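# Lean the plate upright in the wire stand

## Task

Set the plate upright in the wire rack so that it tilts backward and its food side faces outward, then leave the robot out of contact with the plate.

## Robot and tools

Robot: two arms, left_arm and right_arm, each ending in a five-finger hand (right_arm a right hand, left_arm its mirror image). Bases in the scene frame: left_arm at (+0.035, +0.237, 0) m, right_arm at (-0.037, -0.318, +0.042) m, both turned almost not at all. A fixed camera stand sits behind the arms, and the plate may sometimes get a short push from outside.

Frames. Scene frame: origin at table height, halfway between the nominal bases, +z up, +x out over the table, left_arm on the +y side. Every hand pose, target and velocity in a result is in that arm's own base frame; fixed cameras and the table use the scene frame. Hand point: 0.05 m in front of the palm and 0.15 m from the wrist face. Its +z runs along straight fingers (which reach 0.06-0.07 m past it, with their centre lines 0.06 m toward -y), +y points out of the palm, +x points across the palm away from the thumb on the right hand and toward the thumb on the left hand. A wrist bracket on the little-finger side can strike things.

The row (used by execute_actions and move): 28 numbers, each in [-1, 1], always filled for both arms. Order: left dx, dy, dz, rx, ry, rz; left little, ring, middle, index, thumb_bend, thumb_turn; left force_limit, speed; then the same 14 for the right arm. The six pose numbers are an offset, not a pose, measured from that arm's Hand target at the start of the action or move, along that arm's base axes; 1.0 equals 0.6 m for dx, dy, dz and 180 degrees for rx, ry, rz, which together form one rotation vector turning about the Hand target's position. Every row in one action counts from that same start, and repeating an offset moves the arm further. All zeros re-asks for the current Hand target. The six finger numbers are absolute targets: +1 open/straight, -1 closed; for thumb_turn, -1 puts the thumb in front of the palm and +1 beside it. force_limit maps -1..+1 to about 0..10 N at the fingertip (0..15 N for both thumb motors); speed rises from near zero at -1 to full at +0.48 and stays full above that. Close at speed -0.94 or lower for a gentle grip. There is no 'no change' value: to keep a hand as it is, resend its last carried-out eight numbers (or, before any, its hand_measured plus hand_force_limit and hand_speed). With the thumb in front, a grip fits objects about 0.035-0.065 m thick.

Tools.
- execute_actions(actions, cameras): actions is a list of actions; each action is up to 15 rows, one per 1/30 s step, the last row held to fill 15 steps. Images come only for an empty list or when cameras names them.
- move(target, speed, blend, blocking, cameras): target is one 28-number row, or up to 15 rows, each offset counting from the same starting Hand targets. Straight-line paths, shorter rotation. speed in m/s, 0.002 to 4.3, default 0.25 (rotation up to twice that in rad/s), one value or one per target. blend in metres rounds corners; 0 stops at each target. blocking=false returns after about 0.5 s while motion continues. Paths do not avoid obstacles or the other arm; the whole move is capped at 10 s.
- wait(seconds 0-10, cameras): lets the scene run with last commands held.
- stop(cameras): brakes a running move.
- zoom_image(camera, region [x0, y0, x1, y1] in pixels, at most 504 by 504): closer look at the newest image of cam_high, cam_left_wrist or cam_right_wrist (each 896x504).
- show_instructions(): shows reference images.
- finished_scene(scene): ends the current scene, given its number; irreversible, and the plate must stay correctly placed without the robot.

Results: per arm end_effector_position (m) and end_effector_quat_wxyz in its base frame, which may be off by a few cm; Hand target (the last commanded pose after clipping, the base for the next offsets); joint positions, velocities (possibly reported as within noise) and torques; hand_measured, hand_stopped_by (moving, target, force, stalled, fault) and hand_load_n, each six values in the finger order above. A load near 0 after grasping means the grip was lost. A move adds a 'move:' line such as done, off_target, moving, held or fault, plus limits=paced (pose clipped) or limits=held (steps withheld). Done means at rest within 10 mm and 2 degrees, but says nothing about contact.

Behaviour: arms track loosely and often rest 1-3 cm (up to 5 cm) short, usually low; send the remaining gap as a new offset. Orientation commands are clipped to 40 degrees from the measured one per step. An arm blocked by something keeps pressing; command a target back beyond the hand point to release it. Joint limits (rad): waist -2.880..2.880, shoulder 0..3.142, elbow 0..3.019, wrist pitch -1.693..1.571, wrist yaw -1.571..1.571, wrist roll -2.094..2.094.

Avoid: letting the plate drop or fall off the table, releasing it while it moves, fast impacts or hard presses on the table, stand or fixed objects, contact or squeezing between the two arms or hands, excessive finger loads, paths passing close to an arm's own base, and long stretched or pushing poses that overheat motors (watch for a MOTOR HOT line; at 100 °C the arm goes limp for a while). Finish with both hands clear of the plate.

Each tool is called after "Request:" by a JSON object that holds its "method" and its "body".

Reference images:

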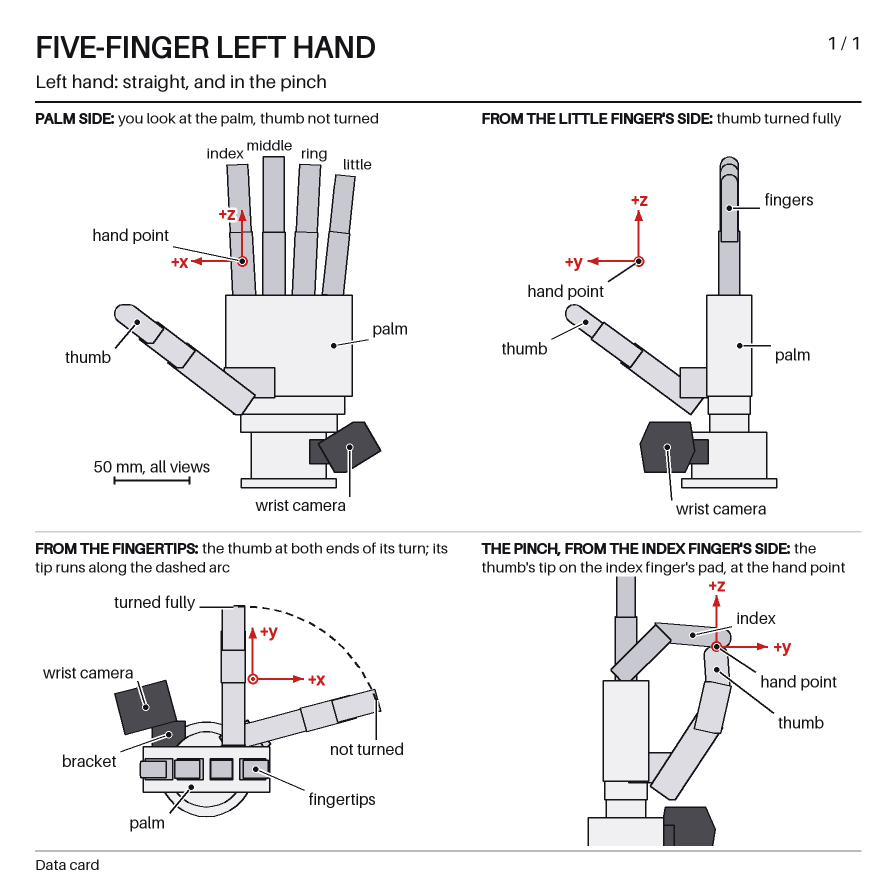

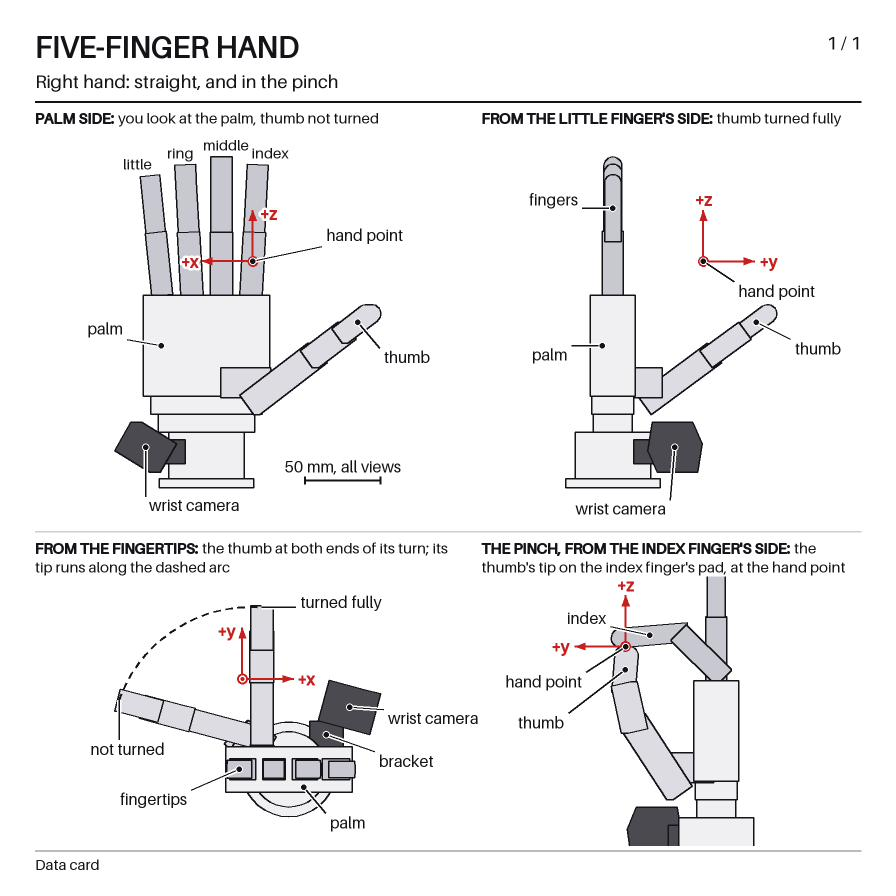

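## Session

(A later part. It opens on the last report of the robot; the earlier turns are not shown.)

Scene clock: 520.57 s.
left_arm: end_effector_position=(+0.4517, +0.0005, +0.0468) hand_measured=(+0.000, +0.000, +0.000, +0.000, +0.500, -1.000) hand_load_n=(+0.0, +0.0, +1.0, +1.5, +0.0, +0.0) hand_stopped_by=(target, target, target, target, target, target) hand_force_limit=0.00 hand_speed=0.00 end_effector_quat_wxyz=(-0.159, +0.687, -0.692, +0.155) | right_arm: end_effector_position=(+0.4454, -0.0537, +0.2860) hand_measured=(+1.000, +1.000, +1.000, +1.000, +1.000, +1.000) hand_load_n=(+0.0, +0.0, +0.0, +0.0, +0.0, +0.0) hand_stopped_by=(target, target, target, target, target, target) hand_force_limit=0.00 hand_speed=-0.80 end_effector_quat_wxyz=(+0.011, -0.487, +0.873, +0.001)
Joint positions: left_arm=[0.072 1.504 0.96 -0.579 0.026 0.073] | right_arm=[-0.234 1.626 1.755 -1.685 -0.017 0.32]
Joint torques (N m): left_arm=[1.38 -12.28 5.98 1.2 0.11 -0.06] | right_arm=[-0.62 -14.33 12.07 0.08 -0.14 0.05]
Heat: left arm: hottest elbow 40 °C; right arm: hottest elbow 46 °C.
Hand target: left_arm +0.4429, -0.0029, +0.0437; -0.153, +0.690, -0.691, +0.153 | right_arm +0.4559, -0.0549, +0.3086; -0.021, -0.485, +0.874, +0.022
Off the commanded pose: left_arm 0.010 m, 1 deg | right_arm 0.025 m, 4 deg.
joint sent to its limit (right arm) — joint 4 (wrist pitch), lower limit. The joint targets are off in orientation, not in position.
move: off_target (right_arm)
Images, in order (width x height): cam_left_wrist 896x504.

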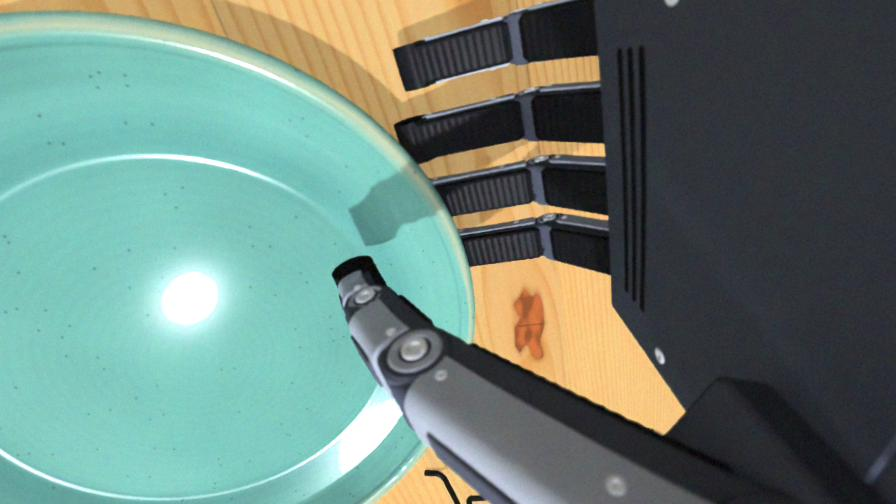

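Request:
{"method": "move", "body": {"target": [0,0,0,0,0,0,0,0,0,0,-0.4,-1,-0.4,-0.8,0,0,0,0,0,0,1,1,1,1,1,1,0,-0.8], "cameras": ["cam_high","cam_left_wrist"]}}

Request:
{"method": "zoom_image", "body": {"camera": "cam_high", "region": [410, 90, 560, 220]}}

Scene clock: 528.67 s.
left_arm: end_effector_position=(+0.4517, +0.0005, +0.0468) hand_measured=(+0.000, +0.000, +0.000, +0.000, -0.400, -1.000) hand_load_n=(+0.0, +0.0, +1.0, +1.5, +0.0, +0.0) hand_stopped_by=(target, target, target, target, target, target) hand_force_limit=-0.40 hand_speed=-0.80 end_effector_quat_wxyz=(-0.159, +0.687, -0.692, +0.155) | right_arm: end_effector_position=(+0.4454, -0.0537, +0.2860) hand_measured=(+1.000, +1.000, +1.000, +1.000, +1.000, +1.000) hand_load_n=(+0.0, +0.0, +0.0, +0.0, +0.0, +0.0) hand_stopped_by=(target, target, target, target, target, target) hand_force_limit=0.00 hand_speed=-0.80 end_effector_quat_wxyz=(+0.011, -0.487, +0.873, +0.001)
Joint positions: left_arm=[0.072 1.504 0.96 -0.579 0.026 0.073] | right_arm=[-0.234 1.626 1.755 -1.685 -0.017 0.32]
Joint torques (N m): left_arm=[1.2 -11.81 6.04 1.14 0.12 -0.07] | right_arm=[-0.79 -13.98 12.03 -0.21 -0.13 0.1]
Heat: left arm: hottest elbow 40 °C; right arm: hottest elbow 46 °C.
Hand target: left_arm +0.4429, -0.0029, +0.0437; -0.153, +0.690, -0.691, +0.153 | right_arm +0.4559, -0.0549, +0.3086; -0.021, -0.485, +0.874, +0.022
Off the commanded pose: left_arm 0.010 m, 1 deg | right_arm 0.025 m, 4 deg.
joint sent to its limit (right arm) — joint 4 (wrist pitch), lower limit. The joint targets are off in orientation, not in position.
move: off_target (right_arm)
Images, in order (width x height): cam_high 896x504, cam_left_wrist 896x504.

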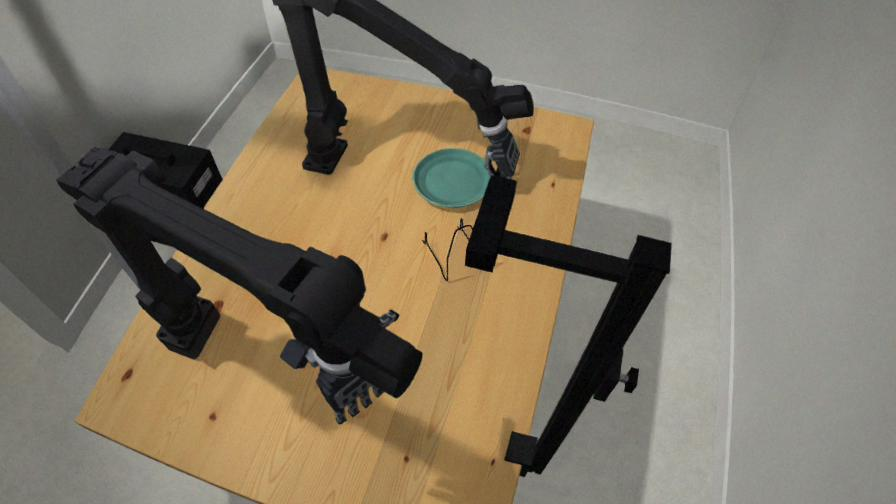

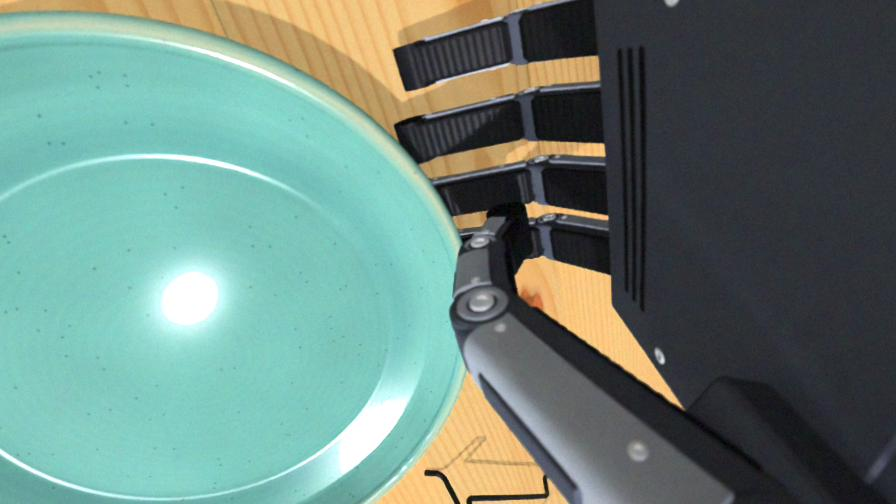

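Scaled by 3.360 from the camera's 896x504 image, which has a finer 1280x720 frame.

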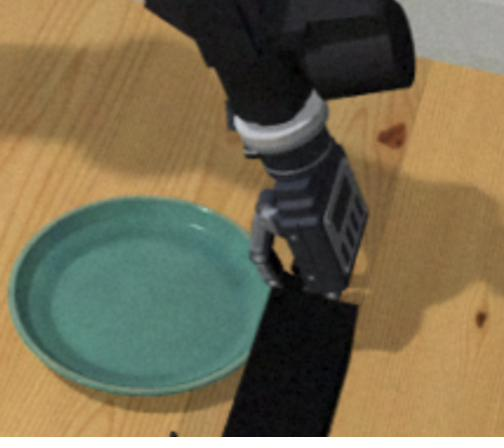

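Request:
{"method": "move", "body": {"target": [[0,0,0,0,0,0,0,0,0,0,0.1,-1,-0.3,-0.5,0,0,0,0,0,0,1,1,1,1,1,1,0,-0.8],[0,0,0,0,0,0,-0.5,-0.5,-0.5,-0.5,0.1,-1,-0.3,-0.8,0,0,0,0,0,0,1,1,1,1,1,1,0,-0.8]], "cameras": ["cam_high","cam_left_wrist"]}}

Request:
{"method": "zoom_image", "body": {"camera": "cam_high", "region": [410, 90, 560, 220]}}

Scene clock: 539.07 s.
left_arm: end_effector_position=(+0.4480, -0.0003, +0.0436) hand_measured=(-0.500, -0.218, -0.124, -0.142, +0.102, -1.000) hand_load_n=(+0.0, +5.0, +4.0, +8.5, +6.0, +1.0) hand_stopped_by=(target, force, force, force, target, target) hand_force_limit=-0.30 hand_speed=-0.80 end_effector_quat_wxyz=(-0.156, +0.688, -0.692, +0.152) | right_arm: end_effector_position=(+0.4454, -0.0537, +0.2860) hand_measured=(+1.000, +1.000, +1.000, +1.000, +1.000, +1.000) hand_load_n=(+0.0, +0.0, +0.0, +0.0, +0.0, +0.0) hand_stopped_by=(target, target, target, target, target, target) hand_force_limit=0.00 hand_speed=-0.80 end_effector_quat_wxyz=(+0.011, -0.487, +0.873, +0.001)
Joint positions: left_arm=[0.071 1.504 0.951 -0.579 0.026 0.072] | right_arm=[-0.234 1.626 1.755 -1.685 -0.017 0.32]
Joint torques (N m): left_arm=[1.08 -11.99 6.63 1.21 0.11 -0.03] | right_arm=[-1.14 -14.27 12.14 -0.05 -0.13 0.06]
Heat: left arm: hottest elbow 39 °C; right arm: hottest elbow 46 °C.
Hand target: left_arm +0.4428, -0.0028, +0.0437; -0.153, +0.690, -0.691, +0.153 | right_arm +0.4559, -0.0549, +0.3086; -0.021, -0.485, +0.874, +0.022
Off the commanded pose: left_arm 0.006 m, 1 deg | right_arm 0.025 m, 4 deg.
joint sent to its limit (right arm) — joint 4 (wrist pitch), lower limit. The joint targets are off in orientation, not in position.
move: off_target (right_arm)
Images, in order (width x height): cam_high 896x504, cam_left_wrist 896x504.

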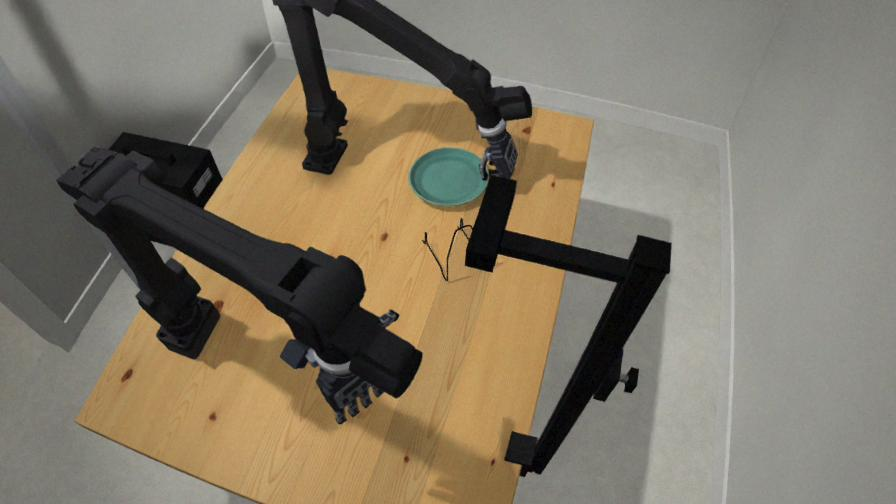

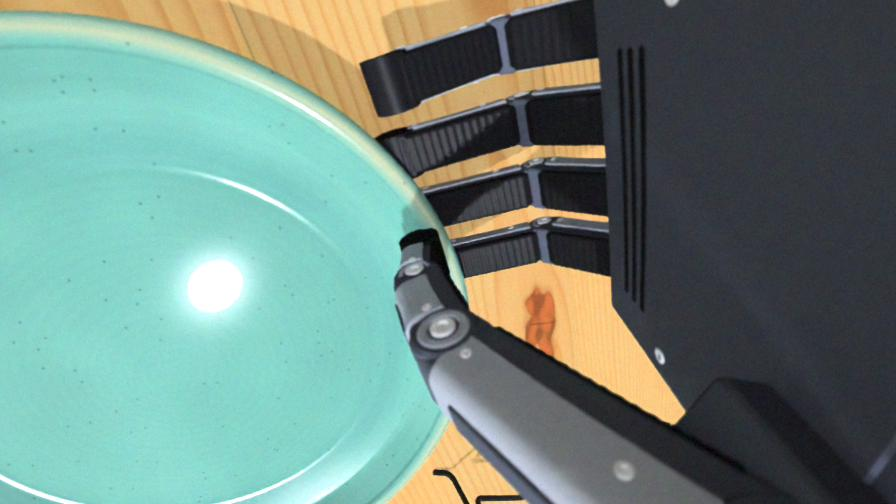

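Scaled by 3.360 from the camera's 896x504 image, which has a finer 1280x720 frame.

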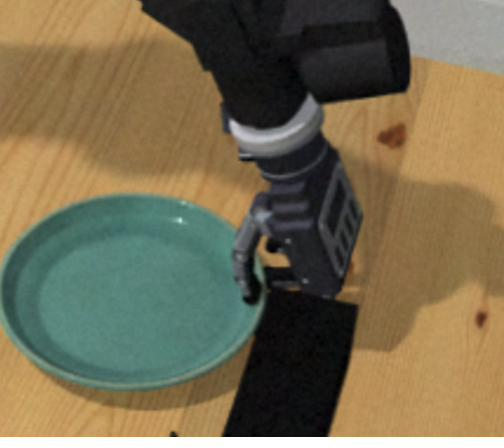

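Request:
{"method": "move", "body": {"target": [-0.0183,0,0.123,0,-0.111,0,-0.5,-0.5,-0.5,-0.5,0.1,-1,-0.3,-0.8,0,0,0,0,0,0,1,1,1,1,1,1,0,-0.8], "speed": 0.12, "cameras": ["cam_high","cam_left_wrist","cam_right_wrist"]}}

Scene clock: 556.60 s.
left_arm: end_effector_position=(+0.4228, -0.0056, +0.1032) hand_measured=(-0.500, -0.218, -0.124, -0.142, +0.102, -1.000) hand_load_n=(+0.0, +5.0, +7.0, +7.0, +10.5, +2.0) hand_stopped_by=(target, force, force, force, target, target) hand_force_limit=-0.30 hand_speed=-0.80 end_effector_quat_wxyz=(-0.253, +0.655, -0.666, +0.252) | right_arm: end_effector_position=(+0.4454, -0.0537, +0.2860) hand_measured=(+1.000, +1.000, +1.000, +1.000, +1.000, +1.000) hand_load_n=(+0.0, +0.0, +0.0, +0.0, +0.0, +0.0) hand_stopped_by=(target, target, target, target, target, target) hand_force_limit=0.00 hand_speed=-0.80 end_effector_quat_wxyz=(+0.011, -0.487, +0.873, +0.001)
Joint positions: left_arm=[0.076 1.193 0.749 -0.398 0.055 0.072] | right_arm=[-0.234 1.626 1.755 -1.685 -0.017 0.32]
Joint torques (N m): left_arm=[2.26 -8.88 8.64 2.95 0.21 -0.06] | right_arm=[-0.79 -14.27 12.04 0.05 -0.13 0.11]
Heat: left arm: hottest elbow 39 °C; right arm: hottest elbow 46 °C.
Hand target: left_arm +0.4319, -0.0028, +0.1176; -0.270, +0.653, -0.654, +0.270 | right_arm +0.4559, -0.0549, +0.3086; -0.021, -0.485, +0.874, +0.022
Off the commanded pose: left_arm 0.017 m, 3 deg | right_arm 0.025 m, 4 deg.
joint sent to its limit (right arm) — joint 4 (wrist pitch), lower limit. The joint targets are off in orientation, not in position.
move: off_target (left_arm, right_arm)

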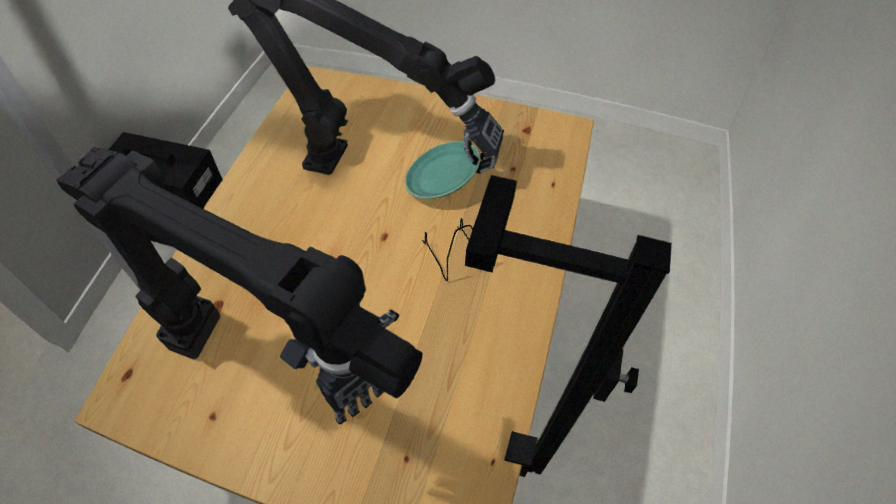

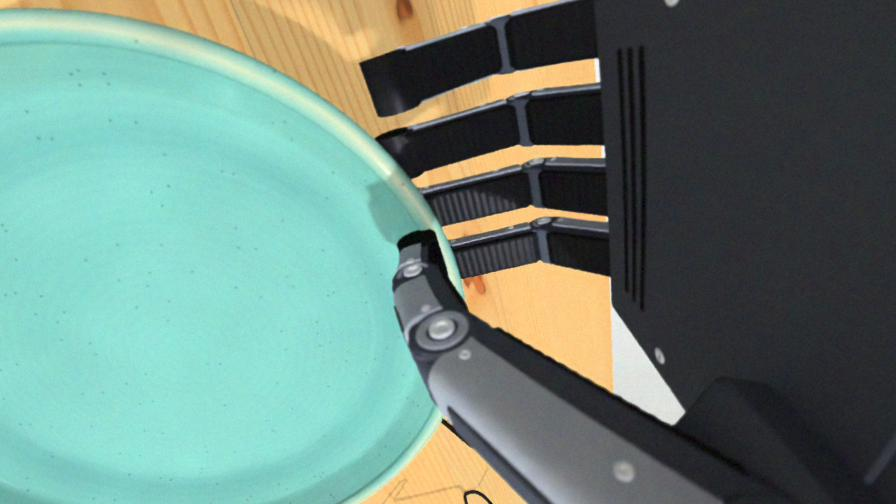

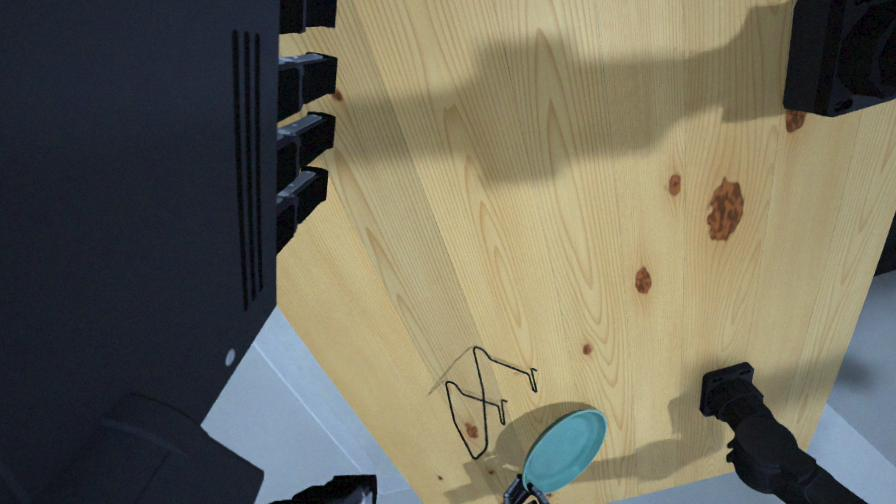

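Request:
{"method": "move", "body": {"target": [[-0.06,0.01,0.1,0,-0.139,0,-0.5,-0.5,-0.5,-0.5,0.1,-1,-0.3,-0.8,0,0,0,0,0,0,1,1,1,1,1,1,0,-0.8],[-0.13,0.02,0.25,0,-0.25,0,-0.5,-0.5,-0.5,-0.5,0.1,-1,-0.3,-0.8,0,0.15,0,0,0,0,1,1,1,1,1,1,0,-0.8]], "speed": 0.15, "blend": 0.02, "cameras": ["cam_high","cam_left_wrist","cam_right_wrist"]}}

Scene clock: 611.77 s.
left_arm: end_effector_position=(+0.3510, +0.0079, +0.2376) hand_measured=(-0.500, -0.218, -0.124, -0.142, +0.104, -1.000) hand_load_n=(+0.0, +4.5, +6.0, +5.0, +11.0, +2.0) hand_stopped_by=(target, force, force, force, target, target) hand_force_limit=-0.30 hand_speed=-0.80 end_effector_quat_wxyz=(+0.479, -0.516, +0.525, -0.477) | right_arm: end_effector_position=(+0.4559, +0.0331, +0.2917) hand_measured=(+1.000, +1.000, +1.000, +1.000, +1.000, +1.000) hand_load_n=(+0.0, +0.0, +0.0, +0.0, +0.0, +0.0) hand_stopped_by=(target, target, target, target, target, target) hand_force_limit=0.00 hand_speed=-0.80 end_effector_quat_wxyz=(+0.018, -0.486, +0.874, +0.005)
Joint positions: left_arm=[0.24 0.465 0.36 0.018 0.245 0.032] | right_arm=[-0.06 1.615 1.755 -1.685 -0.027 0.495]
Joint torques (N m): left_arm=[2.08 -0.91 10.84 4.44 0.19 -0.23] | right_arm=[-0.44 -15.27 9.51 0.4 -0.13 0.1]
Heat: left arm: hottest elbow 40 °C; right arm: hottest elbow 47 °C.
Hand target: left_arm +0.3539, +0.0092, +0.2676; +0.500, -0.500, +0.500, -0.500 | right_arm +0.4559, +0.0349, +0.3085; -0.021, -0.485, +0.874, +0.021
Off the commanded pose: left_arm 0.030 m, 5 deg | right_arm 0.017 m, 5 deg.
joint sent to its limit (right arm) — joint 4 (wrist pitch), lower limit. The joint targets are off in orientation, not in position.
move: off_target (left_arm, right_arm)

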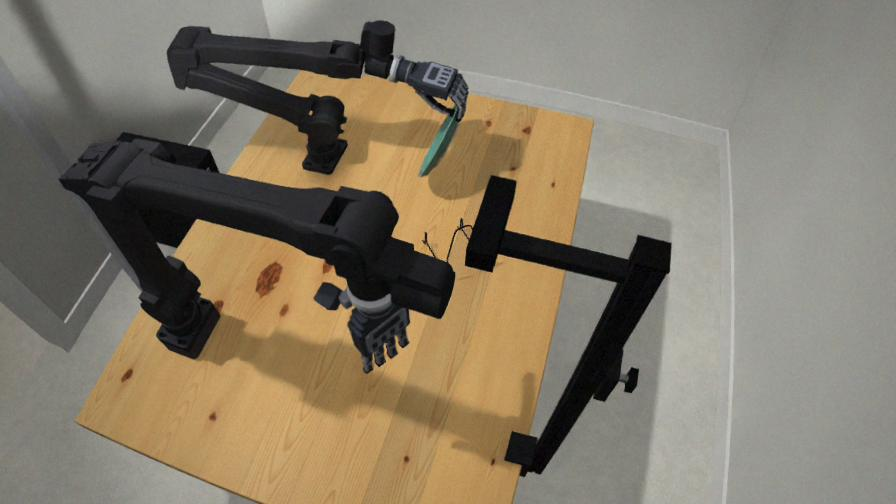

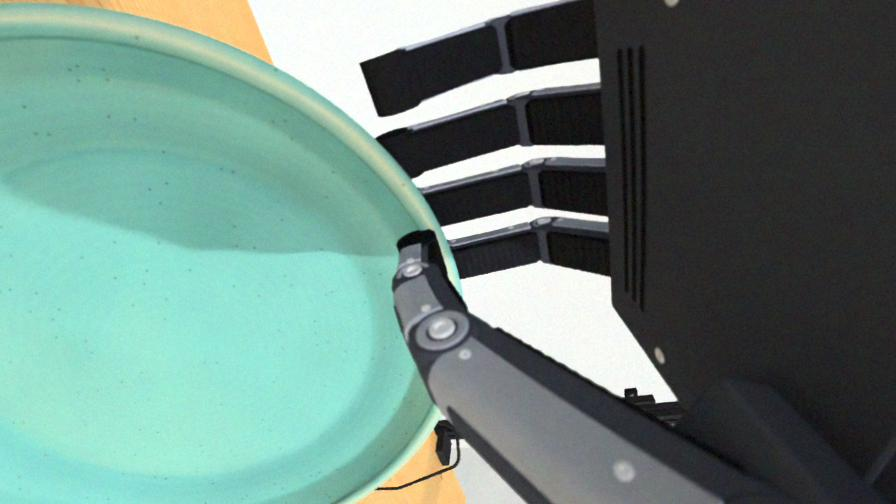

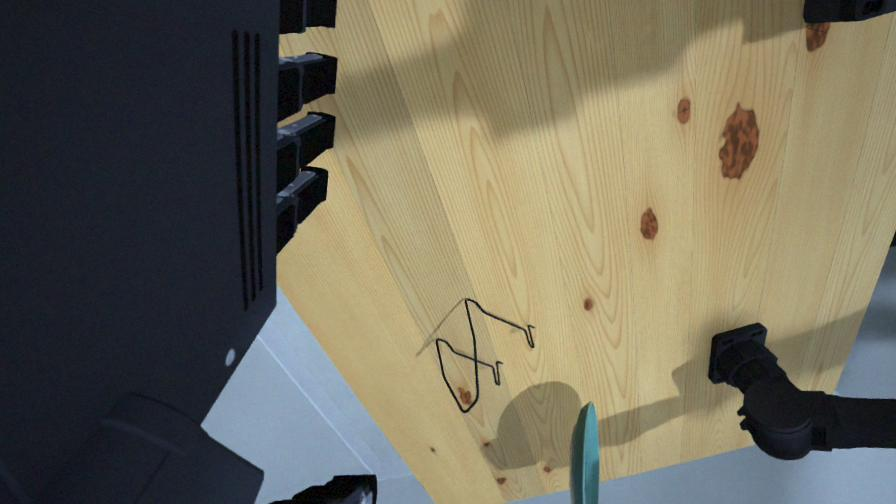

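Request:
{"method": "move", "body": {"target": [0,0,0,0,0,0,-0.5,-0.5,-0.5,-0.5,0.1,-1,-0.3,-0.8,-0.05,0.117,-0.05,0,0,0,1,1,1,1,1,1,0,-0.8], "cameras": ["cam_high","cam_right_wrist"]}}

Request:
{"method": "zoom_image", "body": {"camera": "cam_right_wrist", "region": [380, 220, 620, 400]}}

Scene clock: 618.63 s.
left_arm: end_effector_position=(+0.3510, +0.0079, +0.2376) hand_measured=(-0.500, -0.218, -0.124, -0.142, +0.104, -1.000) hand_load_n=(+0.0, +4.5, +6.5, +5.5, +11.5, +2.0) hand_stopped_by=(target, force, force, force, target, target) hand_force_limit=-0.30 hand_speed=-0.80 end_effector_quat_wxyz=(+0.479, -0.516, +0.525, -0.477) | right_arm: end_effector_position=(+0.4303, +0.1075, +0.2725) hand_measured=(+1.000, +1.000, +1.000, +1.000, +1.000, +1.000) hand_load_n=(+0.0, +0.0, +0.0, +0.0, +0.0, +0.0) hand_stopped_by=(target, target, target, target, target, target) hand_force_limit=0.00 hand_speed=-0.80 end_effector_quat_wxyz=(-0.011, -0.491, +0.871, +0.019)
Joint positions: left_arm=[0.24 0.465 0.36 0.018 0.245 0.032] | right_arm=[0.097 1.591 1.669 -1.685 -0.026 0.64]
Joint torques (N m): left_arm=[2.43 -0.67 10.92 4.37 0.2 -0.22] | right_arm=[-1.32 -14.74 7.57 -0.23 -0.09 0.09]
Heat: left arm: hottest elbow 41 °C; right arm: hottest elbow 46 °C.
Hand target: left_arm +0.3539, +0.0092, +0.2676; +0.500, -0.500, +0.500, -0.500 | right_arm +0.4258, +0.1052, +0.2786; -0.021, -0.485, +0.874, +0.022
Off the commanded pose: left_arm 0.030 m, 5 deg | right_arm 0.008 m, 1 deg.
joint sent to its limit (right arm) — joint 4 (wrist pitch), lower limit. The joint targets still meet the commanded pose.
move: off_target (left_arm)
Images, in order (width x height): cam_high 896x504, cam_right_wrist 896x504.

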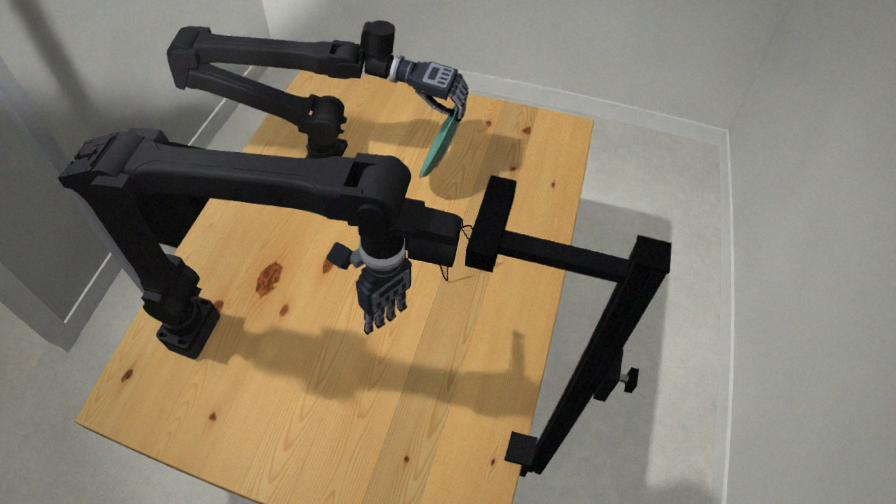

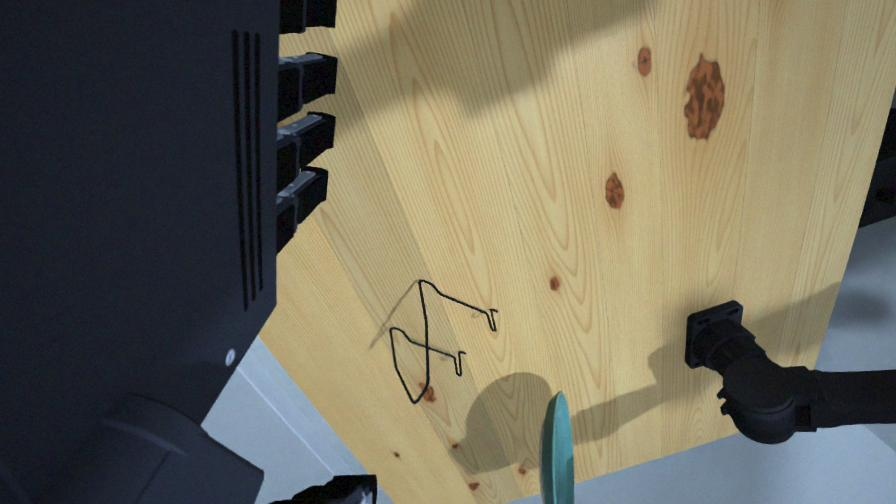

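Scaled by 2.100 from the camera's 896x504 image, which has a finer 1280x720 frame.

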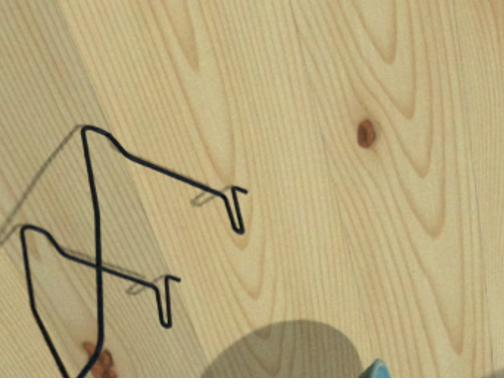

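Request:
{"method": "move", "body": {"target": [[0.05,-0.05,0.12,-0.08,0.033,-0.052,-0.5,-0.5,-0.5,-0.5,0.1,-1,-0.3,-0.8,0,0,0,0,0,0,1,1,1,1,1,1,0,-0.8],[0.23,-0.2637,0.137,-0.2502,0.1035,-0.1632,-0.5,-0.5,-0.5,-0.5,0.1,-1,-0.3,-0.8,0,0,0,0,0,0,1,1,1,1,1,1,0,-0.8]], "speed": 0.15, "blend": 0.03, "cameras": ["all"]}}

Request:
{"method": "zoom_image", "body": {"camera": "cam_right_wrist", "region": [350, 200, 650, 504]}}

Scene clock: 783.73 s.
left_arm: end_effector_position=(+0.4775, -0.1440, +0.3177) hand_measured=(-0.500, -0.218, -0.126, -0.144, +0.100, -1.000) hand_load_n=(+0.0, +0.0, +0.0, +0.0, +0.0, +0.0) hand_stopped_by=(target, force, force, force, target, target) hand_force_limit=-0.30 hand_speed=-0.80 end_effector_quat_wxyz=(-0.043, +0.604, -0.455, +0.653) | right_arm: end_effector_position=(+0.4303, +0.1075, +0.2725) hand_measured=(+1.000, +1.000, +1.000, +1.000, +1.000, +1.000) hand_load_n=(+0.0, +0.0, +0.0, +0.0, +0.0, +0.0) hand_stopped_by=(target, target, target, target, target, target) hand_force_limit=0.00 hand_speed=-0.80 end_effector_quat_wxyz=(-0.011, -0.491, +0.871, +0.019)
Joint positions: left_arm=[0.043 1.131 0.79 0.165 0.616 -0.756] | right_arm=[0.097 1.591 1.669 -1.685 -0.026 0.64]
Joint torques (N m): left_arm=[0.73 -5.77 13.63 3.12 0.18 -0.13] | right_arm=[-1.32 -15.09 7.61 -0.09 -0.08 0.03]
Heat: left arm: hottest elbow 48 °C; right arm: hottest elbow 41 °C.
Hand target: left_arm +0.4919, -0.1490, +0.3499; -0.050, +0.583, -0.452, +0.673 | right_arm +0.4259, +0.1052, +0.2786; -0.021, -0.485, +0.874, +0.022
Off the commanded pose: left_arm 0.036 m, 3 deg | right_arm 0.008 m, 1 deg.
joint sent to its limit (right arm) — joint 4 (wrist pitch), lower limit. The joint targets still meet the commanded pose.
move: off_target (left_arm)

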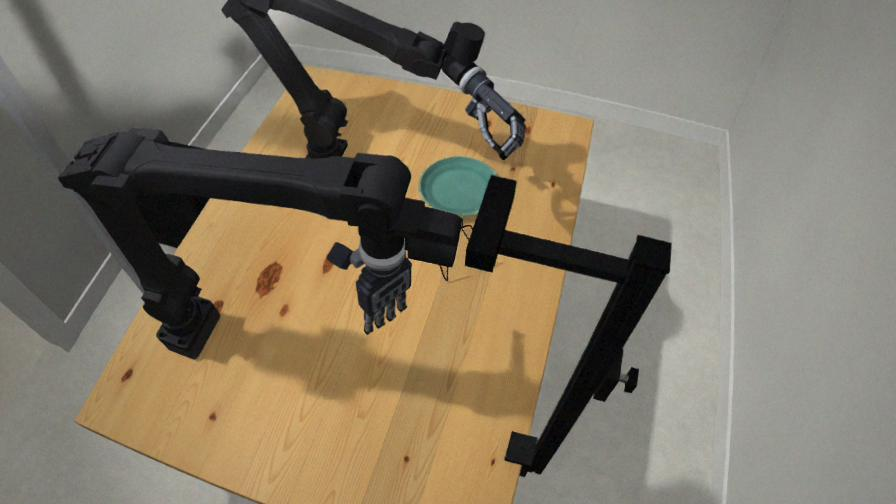

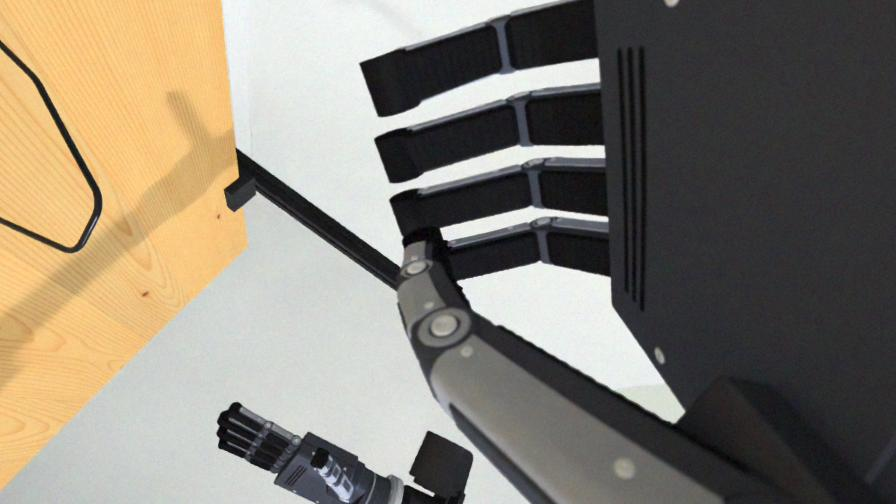

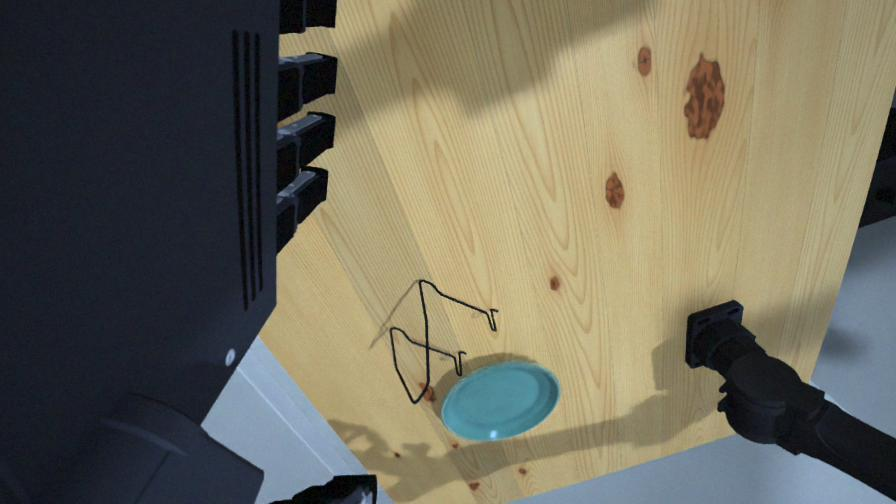

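Scaled by 1.658 from the camera's 896x504 image, which has a finer 1280x720 frame.

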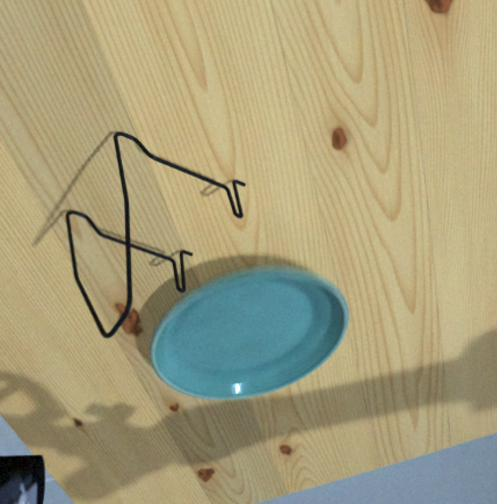

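Request:
{"method": "move", "body": {"target": [0.0468,0.24,-0.333,0.3048,0.2305,0.003,0,0,0,0,0.5,-1,-0.3,-0.2,0,0,0,0,0,0,1,1,1,1,1,1,0,-0.8], "speed": 0.3, "cameras": ["cam_high","cam_left_wrist"]}}

Request:
{"method": "zoom_image", "body": {"camera": "cam_high", "region": [410, 90, 560, 220]}}

Scene clock: 846.00 s.
left_arm: end_effector_position=(+0.5029, -0.0035, +0.1339) hand_measured=(+0.000, +0.000, +0.000, +0.000, +0.500, -1.000) hand_load_n=(+0.5, +0.0, +0.0, +0.0, +0.0, +0.0) hand_stopped_by=(target, target, target, target, target, target) hand_force_limit=-0.30 hand_speed=-0.20 end_effector_quat_wxyz=(-0.141, +0.700, -0.685, +0.145) | right_arm: end_effector_position=(+0.4303, +0.1075, +0.2725) hand_measured=(+1.000, +1.000, +1.000, +1.000, +1.000, +1.000) hand_load_n=(+0.0, +0.0, +0.0, +0.0, +0.0, +0.0) hand_stopped_by=(target, target, target, target, target, target) hand_force_limit=0.00 hand_speed=-0.80 end_effector_quat_wxyz=(-0.011, -0.491, +0.871, +0.019)
Joint positions: left_arm=[0.061 1.559 1.277 -0.882 0.026 0.033] | right_arm=[0.097 1.591 1.669 -1.685 -0.026 0.64]
Joint torques (N m): left_arm=[0.85 -11.93 12.6 0.72 -0.17 0.24] | right_arm=[-0.79 -15.09 7.68 -0.08 -0.04 0.03]
Heat: left arm: hottest elbow 54 °C; right arm: hottest elbow 41 °C.
Hand target: left_arm +0.5200, -0.0050, +0.1500; -0.153, +0.690, -0.691, +0.153 | right_arm +0.4259, +0.1052, +0.2786; -0.021, -0.485, +0.874, +0.022
Off the commanded pose: left_arm 0.024 m, 2 deg | right_arm 0.008 m, 1 deg.
joint sent to its limit (right arm) — joint 4 (wrist pitch), lower limit. The joint targets still meet the commanded pose.
move: off_target (left_arm)
Images, in order (width x height): cam_high 896x504, cam_left_wrist 896x504.

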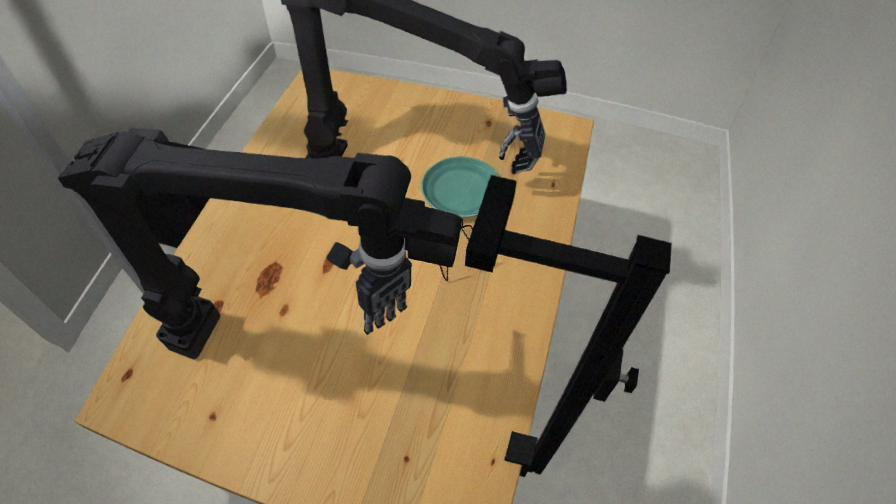

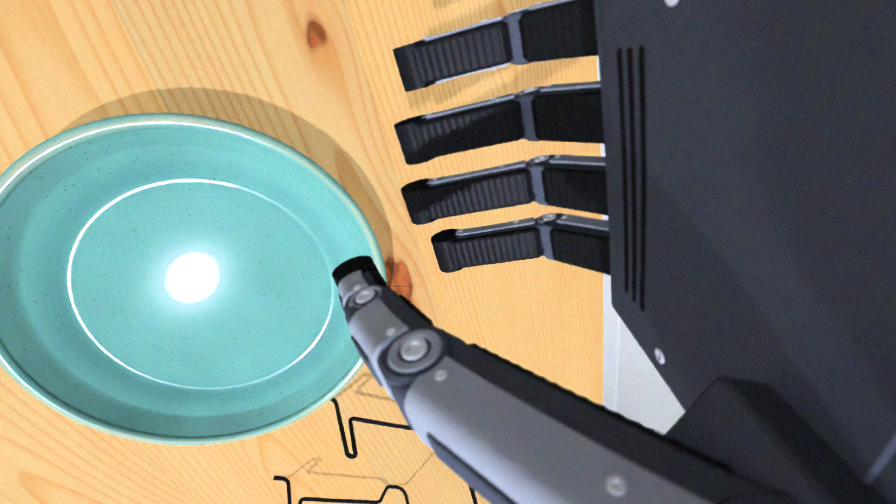

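Scaled by 3.360 from the camera's 896x504 image, which has a finer 1280x720 frame.

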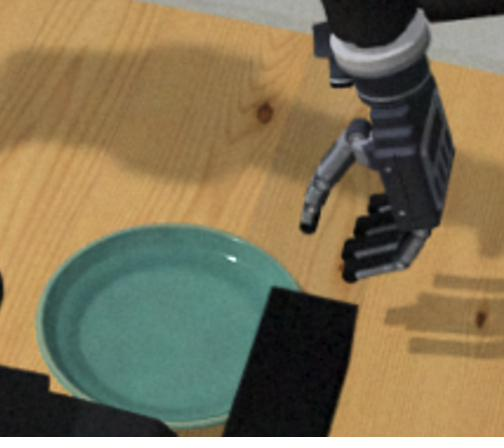

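Request:
{"method": "move", "body": {"target": [[-0.008,-0.02,-0.158,0,0,0,0,0,0,0,0.5,-1,-0.3,-0.2,0,0,0,0,0,0,1,1,1,1,1,1,0,-0.8],[-0.008,-0.02,-0.185,0,0,0,0,0,0,0,0.5,-1,-0.3,-0.2,0,0,0,0,0,0,1,1,1,1,1,1,0,-0.8]], "speed": [0.2,0.08], "cameras": ["cam_left_wrist"]}}

Scene clock: 874.60 s.
left_arm: end_effector_position=(+0.5163, -0.0135, +0.0497) hand_measured=(+0.000, +0.000, +0.000, +0.000, +0.500, -1.000) hand_load_n=(+0.0, +0.0, +0.0, +0.0, +0.0, +0.0) hand_stopped_by=(target, target, target, target, target, target) hand_force_limit=-0.30 hand_speed=-0.20 end_effector_quat_wxyz=(-0.156, +0.689, -0.690, +0.156) | right_arm: end_effector_position=(+0.4303, +0.1075, +0.2725) hand_measured=(+1.000, +1.000, +1.000, +1.000, +1.000, +1.000) hand_load_n=(+0.0, +0.0, +0.0, +0.0, +0.0, +0.0) hand_stopped_by=(target, target, target, target, target, target) hand_force_limit=0.00 hand_speed=-0.80 end_effector_quat_wxyz=(-0.011, -0.491, +0.871, +0.019)
Joint positions: left_arm=[0.037 1.654 1.15 -0.623 0.016 0.034] | right_arm=[0.097 1.591 1.669 -1.685 -0.026 0.64]
Joint torques (N m): left_arm=[0.97 -12.16 6.83 1.94 -0.18 0.02] | right_arm=[-0.62 -14.27 7.61 0.32 -0.09 0]
Heat: left arm: hottest elbow 52 °C; right arm: hottest elbow 41 °C.
Hand target: left_arm +0.5151, -0.0171, +0.0389; -0.153, +0.689, -0.691, +0.153 | right_arm +0.4259, +0.1052, +0.2786; -0.021, -0.485, +0.874, +0.022
Off the commanded pose: left_arm 0.011 m, 1 deg | right_arm 0.008 m, 1 deg.
joint sent to its limit (right arm) — joint 4 (wrist pitch), lower limit. The joint targets still meet the commanded pose.
move: off_target (left_arm)
Images, in order (width x height): cam_left_wrist 896x504.

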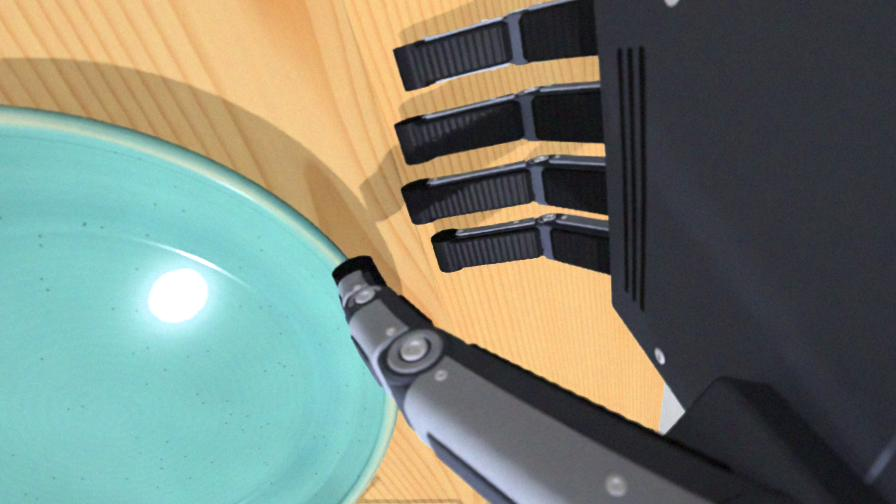

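Request:
{"method": "move", "body": {"target": [[0,0,-0.01,0,0,0,0,0,0,0,0.5,-1,-0.3,-0.2,0,0,0,0,0,0,1,1,1,1,1,1,0,-0.8],[-0.095,0,-0.003,0,0,0,0,0,0,0,0.5,-1,-0.3,-0.2,0,0,0,0,0,0,1,1,1,1,1,1,0,-0.8]], "speed": [0.1,0.08], "cameras": ["cam_left_wrist"]}}

Scene clock: 884.43 s.
left_arm: end_effector_position=(+0.4697, -0.0151, +0.0433) hand_measured=(+0.000, +0.000, +0.000, +0.000, +0.500, -1.000) hand_load_n=(+0.0, +0.0, +0.0, +2.5, +0.0, +0.0) hand_stopped_by=(target, target, target, target, target, target) hand_force_limit=-0.30 hand_speed=-0.20 end_effector_quat_wxyz=(-0.160, +0.689, -0.689, +0.159) | right_arm: end_effector_position=(+0.4303, +0.1075, +0.2725) hand_measured=(+1.000, +1.000, +1.000, +1.000, +1.000, +1.000) hand_load_n=(+0.0, +0.0, +0.0, +0.0, +0.0, +0.0) hand_stopped_by=(target, target, target, target, target, target) hand_force_limit=0.00 hand_speed=-0.80 end_effector_quat_wxyz=(-0.011, -0.491, +0.871, +0.019)
Joint positions: left_arm=[0.037 1.547 0.996 -0.564 0.016 0.034] | right_arm=[0.097 1.591 1.669 -1.685 -0.026 0.64]
Joint torques (N m): left_arm=[0.85 -12.51 5.76 1.17 -0.09 0.05] | right_arm=[-0.67 -15.44 7.66 0.21 -0.06 0.07]
Heat: left arm: hottest elbow 50 °C; right arm: hottest elbow 41 °C.
Hand target: left_arm +0.4581, -0.0171, +0.0372; -0.153, +0.689, -0.691, +0.153 | right_arm +0.4259, +0.1052, +0.2786; -0.021, -0.485, +0.874, +0.022
Off the commanded pose: left_arm 0.013 m, 1 deg | right_arm 0.008 m, 1 deg.
joint sent to its limit (right arm) — joint 4 (wrist pitch), lower limit. The joint targets still meet the commanded pose.
move: off_target (left_arm)
Images, in order (width x height): cam_left_wrist 896x504.

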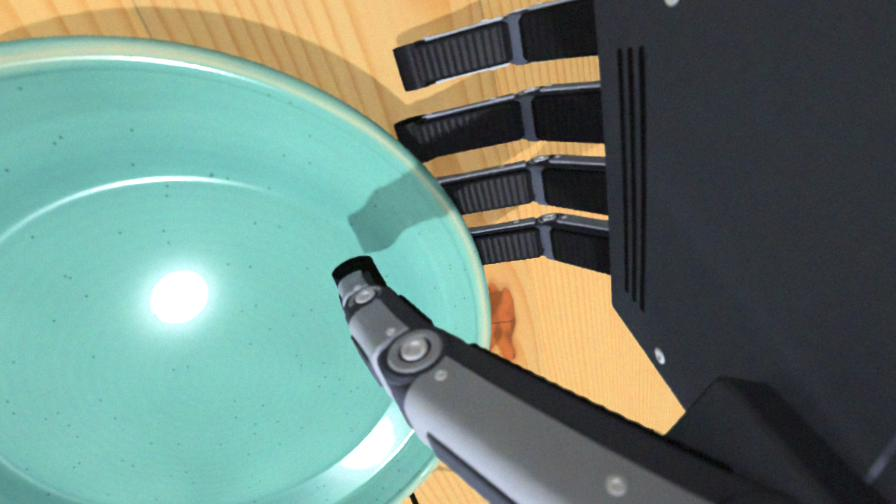

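Request:
{"method": "move", "body": {"target": [[0,0,0,0,0,0,0,0,0,0,0.28,-1,0,-0.5,0,0,0,0,0,0,1,1,1,1,1,1,0,-0.8],[0,0,0,0,0,0,-0.5,-0.5,-0.5,-0.5,0.28,-1,0,-0.85,0,0,0,0,0,0,1,1,1,1,1,1,0,-0.8]], "cameras": ["cam_left_wrist"]}}

Scene clock: 892.33 s.
left_arm: end_effector_position=(+0.4645, -0.0153, +0.0389) hand_measured=(-0.500, -0.344, -0.218, -0.218, +0.282, -1.000) hand_load_n=(+0.0, +5.5, +4.5, +6.0, +5.0, +1.0) hand_stopped_by=(target, force, force, force, target, target) hand_force_limit=0.00 hand_speed=-0.85 end_effector_quat_wxyz=(-0.156, +0.689, -0.690, +0.156) | right_arm: end_effector_position=(+0.4303, +0.1075, +0.2725) hand_measured=(+1.000, +1.000, +1.000, +1.000, +1.000, +1.000) hand_load_n=(+0.0, +0.0, +0.0, +0.0, +0.0, +0.0) hand_stopped_by=(target, target, target, target, target, target) hand_force_limit=0.00 hand_speed=-0.80 end_effector_quat_wxyz=(-0.011, -0.491, +0.871, +0.019)
Joint positions: left_arm=[0.036 1.547 0.984 -0.564 0.015 0.034] | right_arm=[0.097 1.591 1.669 -1.685 -0.026 0.64]
Joint torques (N m): left_arm=[1.14 -12.45 6.45 1.06 -0.04 0.03] | right_arm=[-1.55 -14.1 7.76 0.02 -0.1 0.1]
Heat: left arm: hottest elbow 48 °C; right arm: hottest elbow 41 °C.
Hand target: left_arm +0.4581, -0.0171, +0.0371; -0.153, +0.689, -0.691, +0.153 | right_arm +0.4259, +0.1052, +0.2786; -0.021, -0.485, +0.874, +0.022
Off the commanded pose: left_arm 0.007 m, 1 deg | right_arm 0.008 m, 1 deg.
joint sent to its limit (right arm) — joint 4 (wrist pitch), lower limit. The joint targets still meet the commanded pose.
move: done; target 2's new numbers were sent with left_arm's hand 0.013 m and 1 deg from that target
Images, in order (width x height): cam_left_wrist 896x504.

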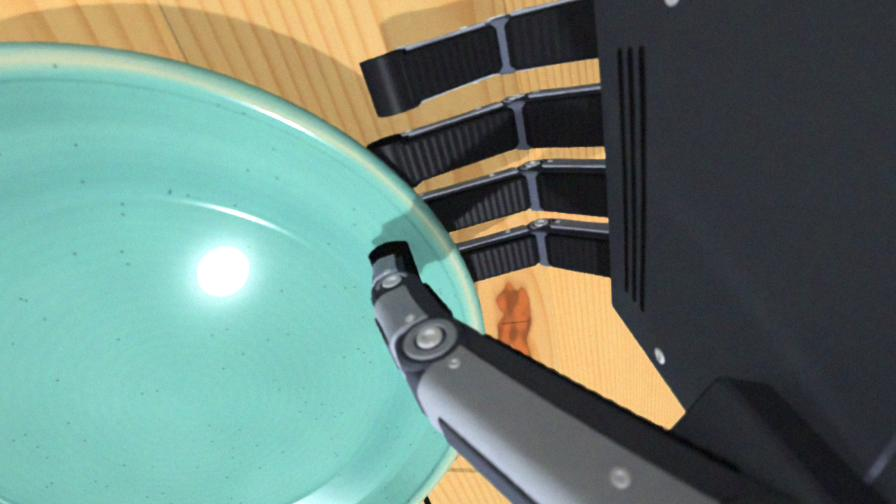

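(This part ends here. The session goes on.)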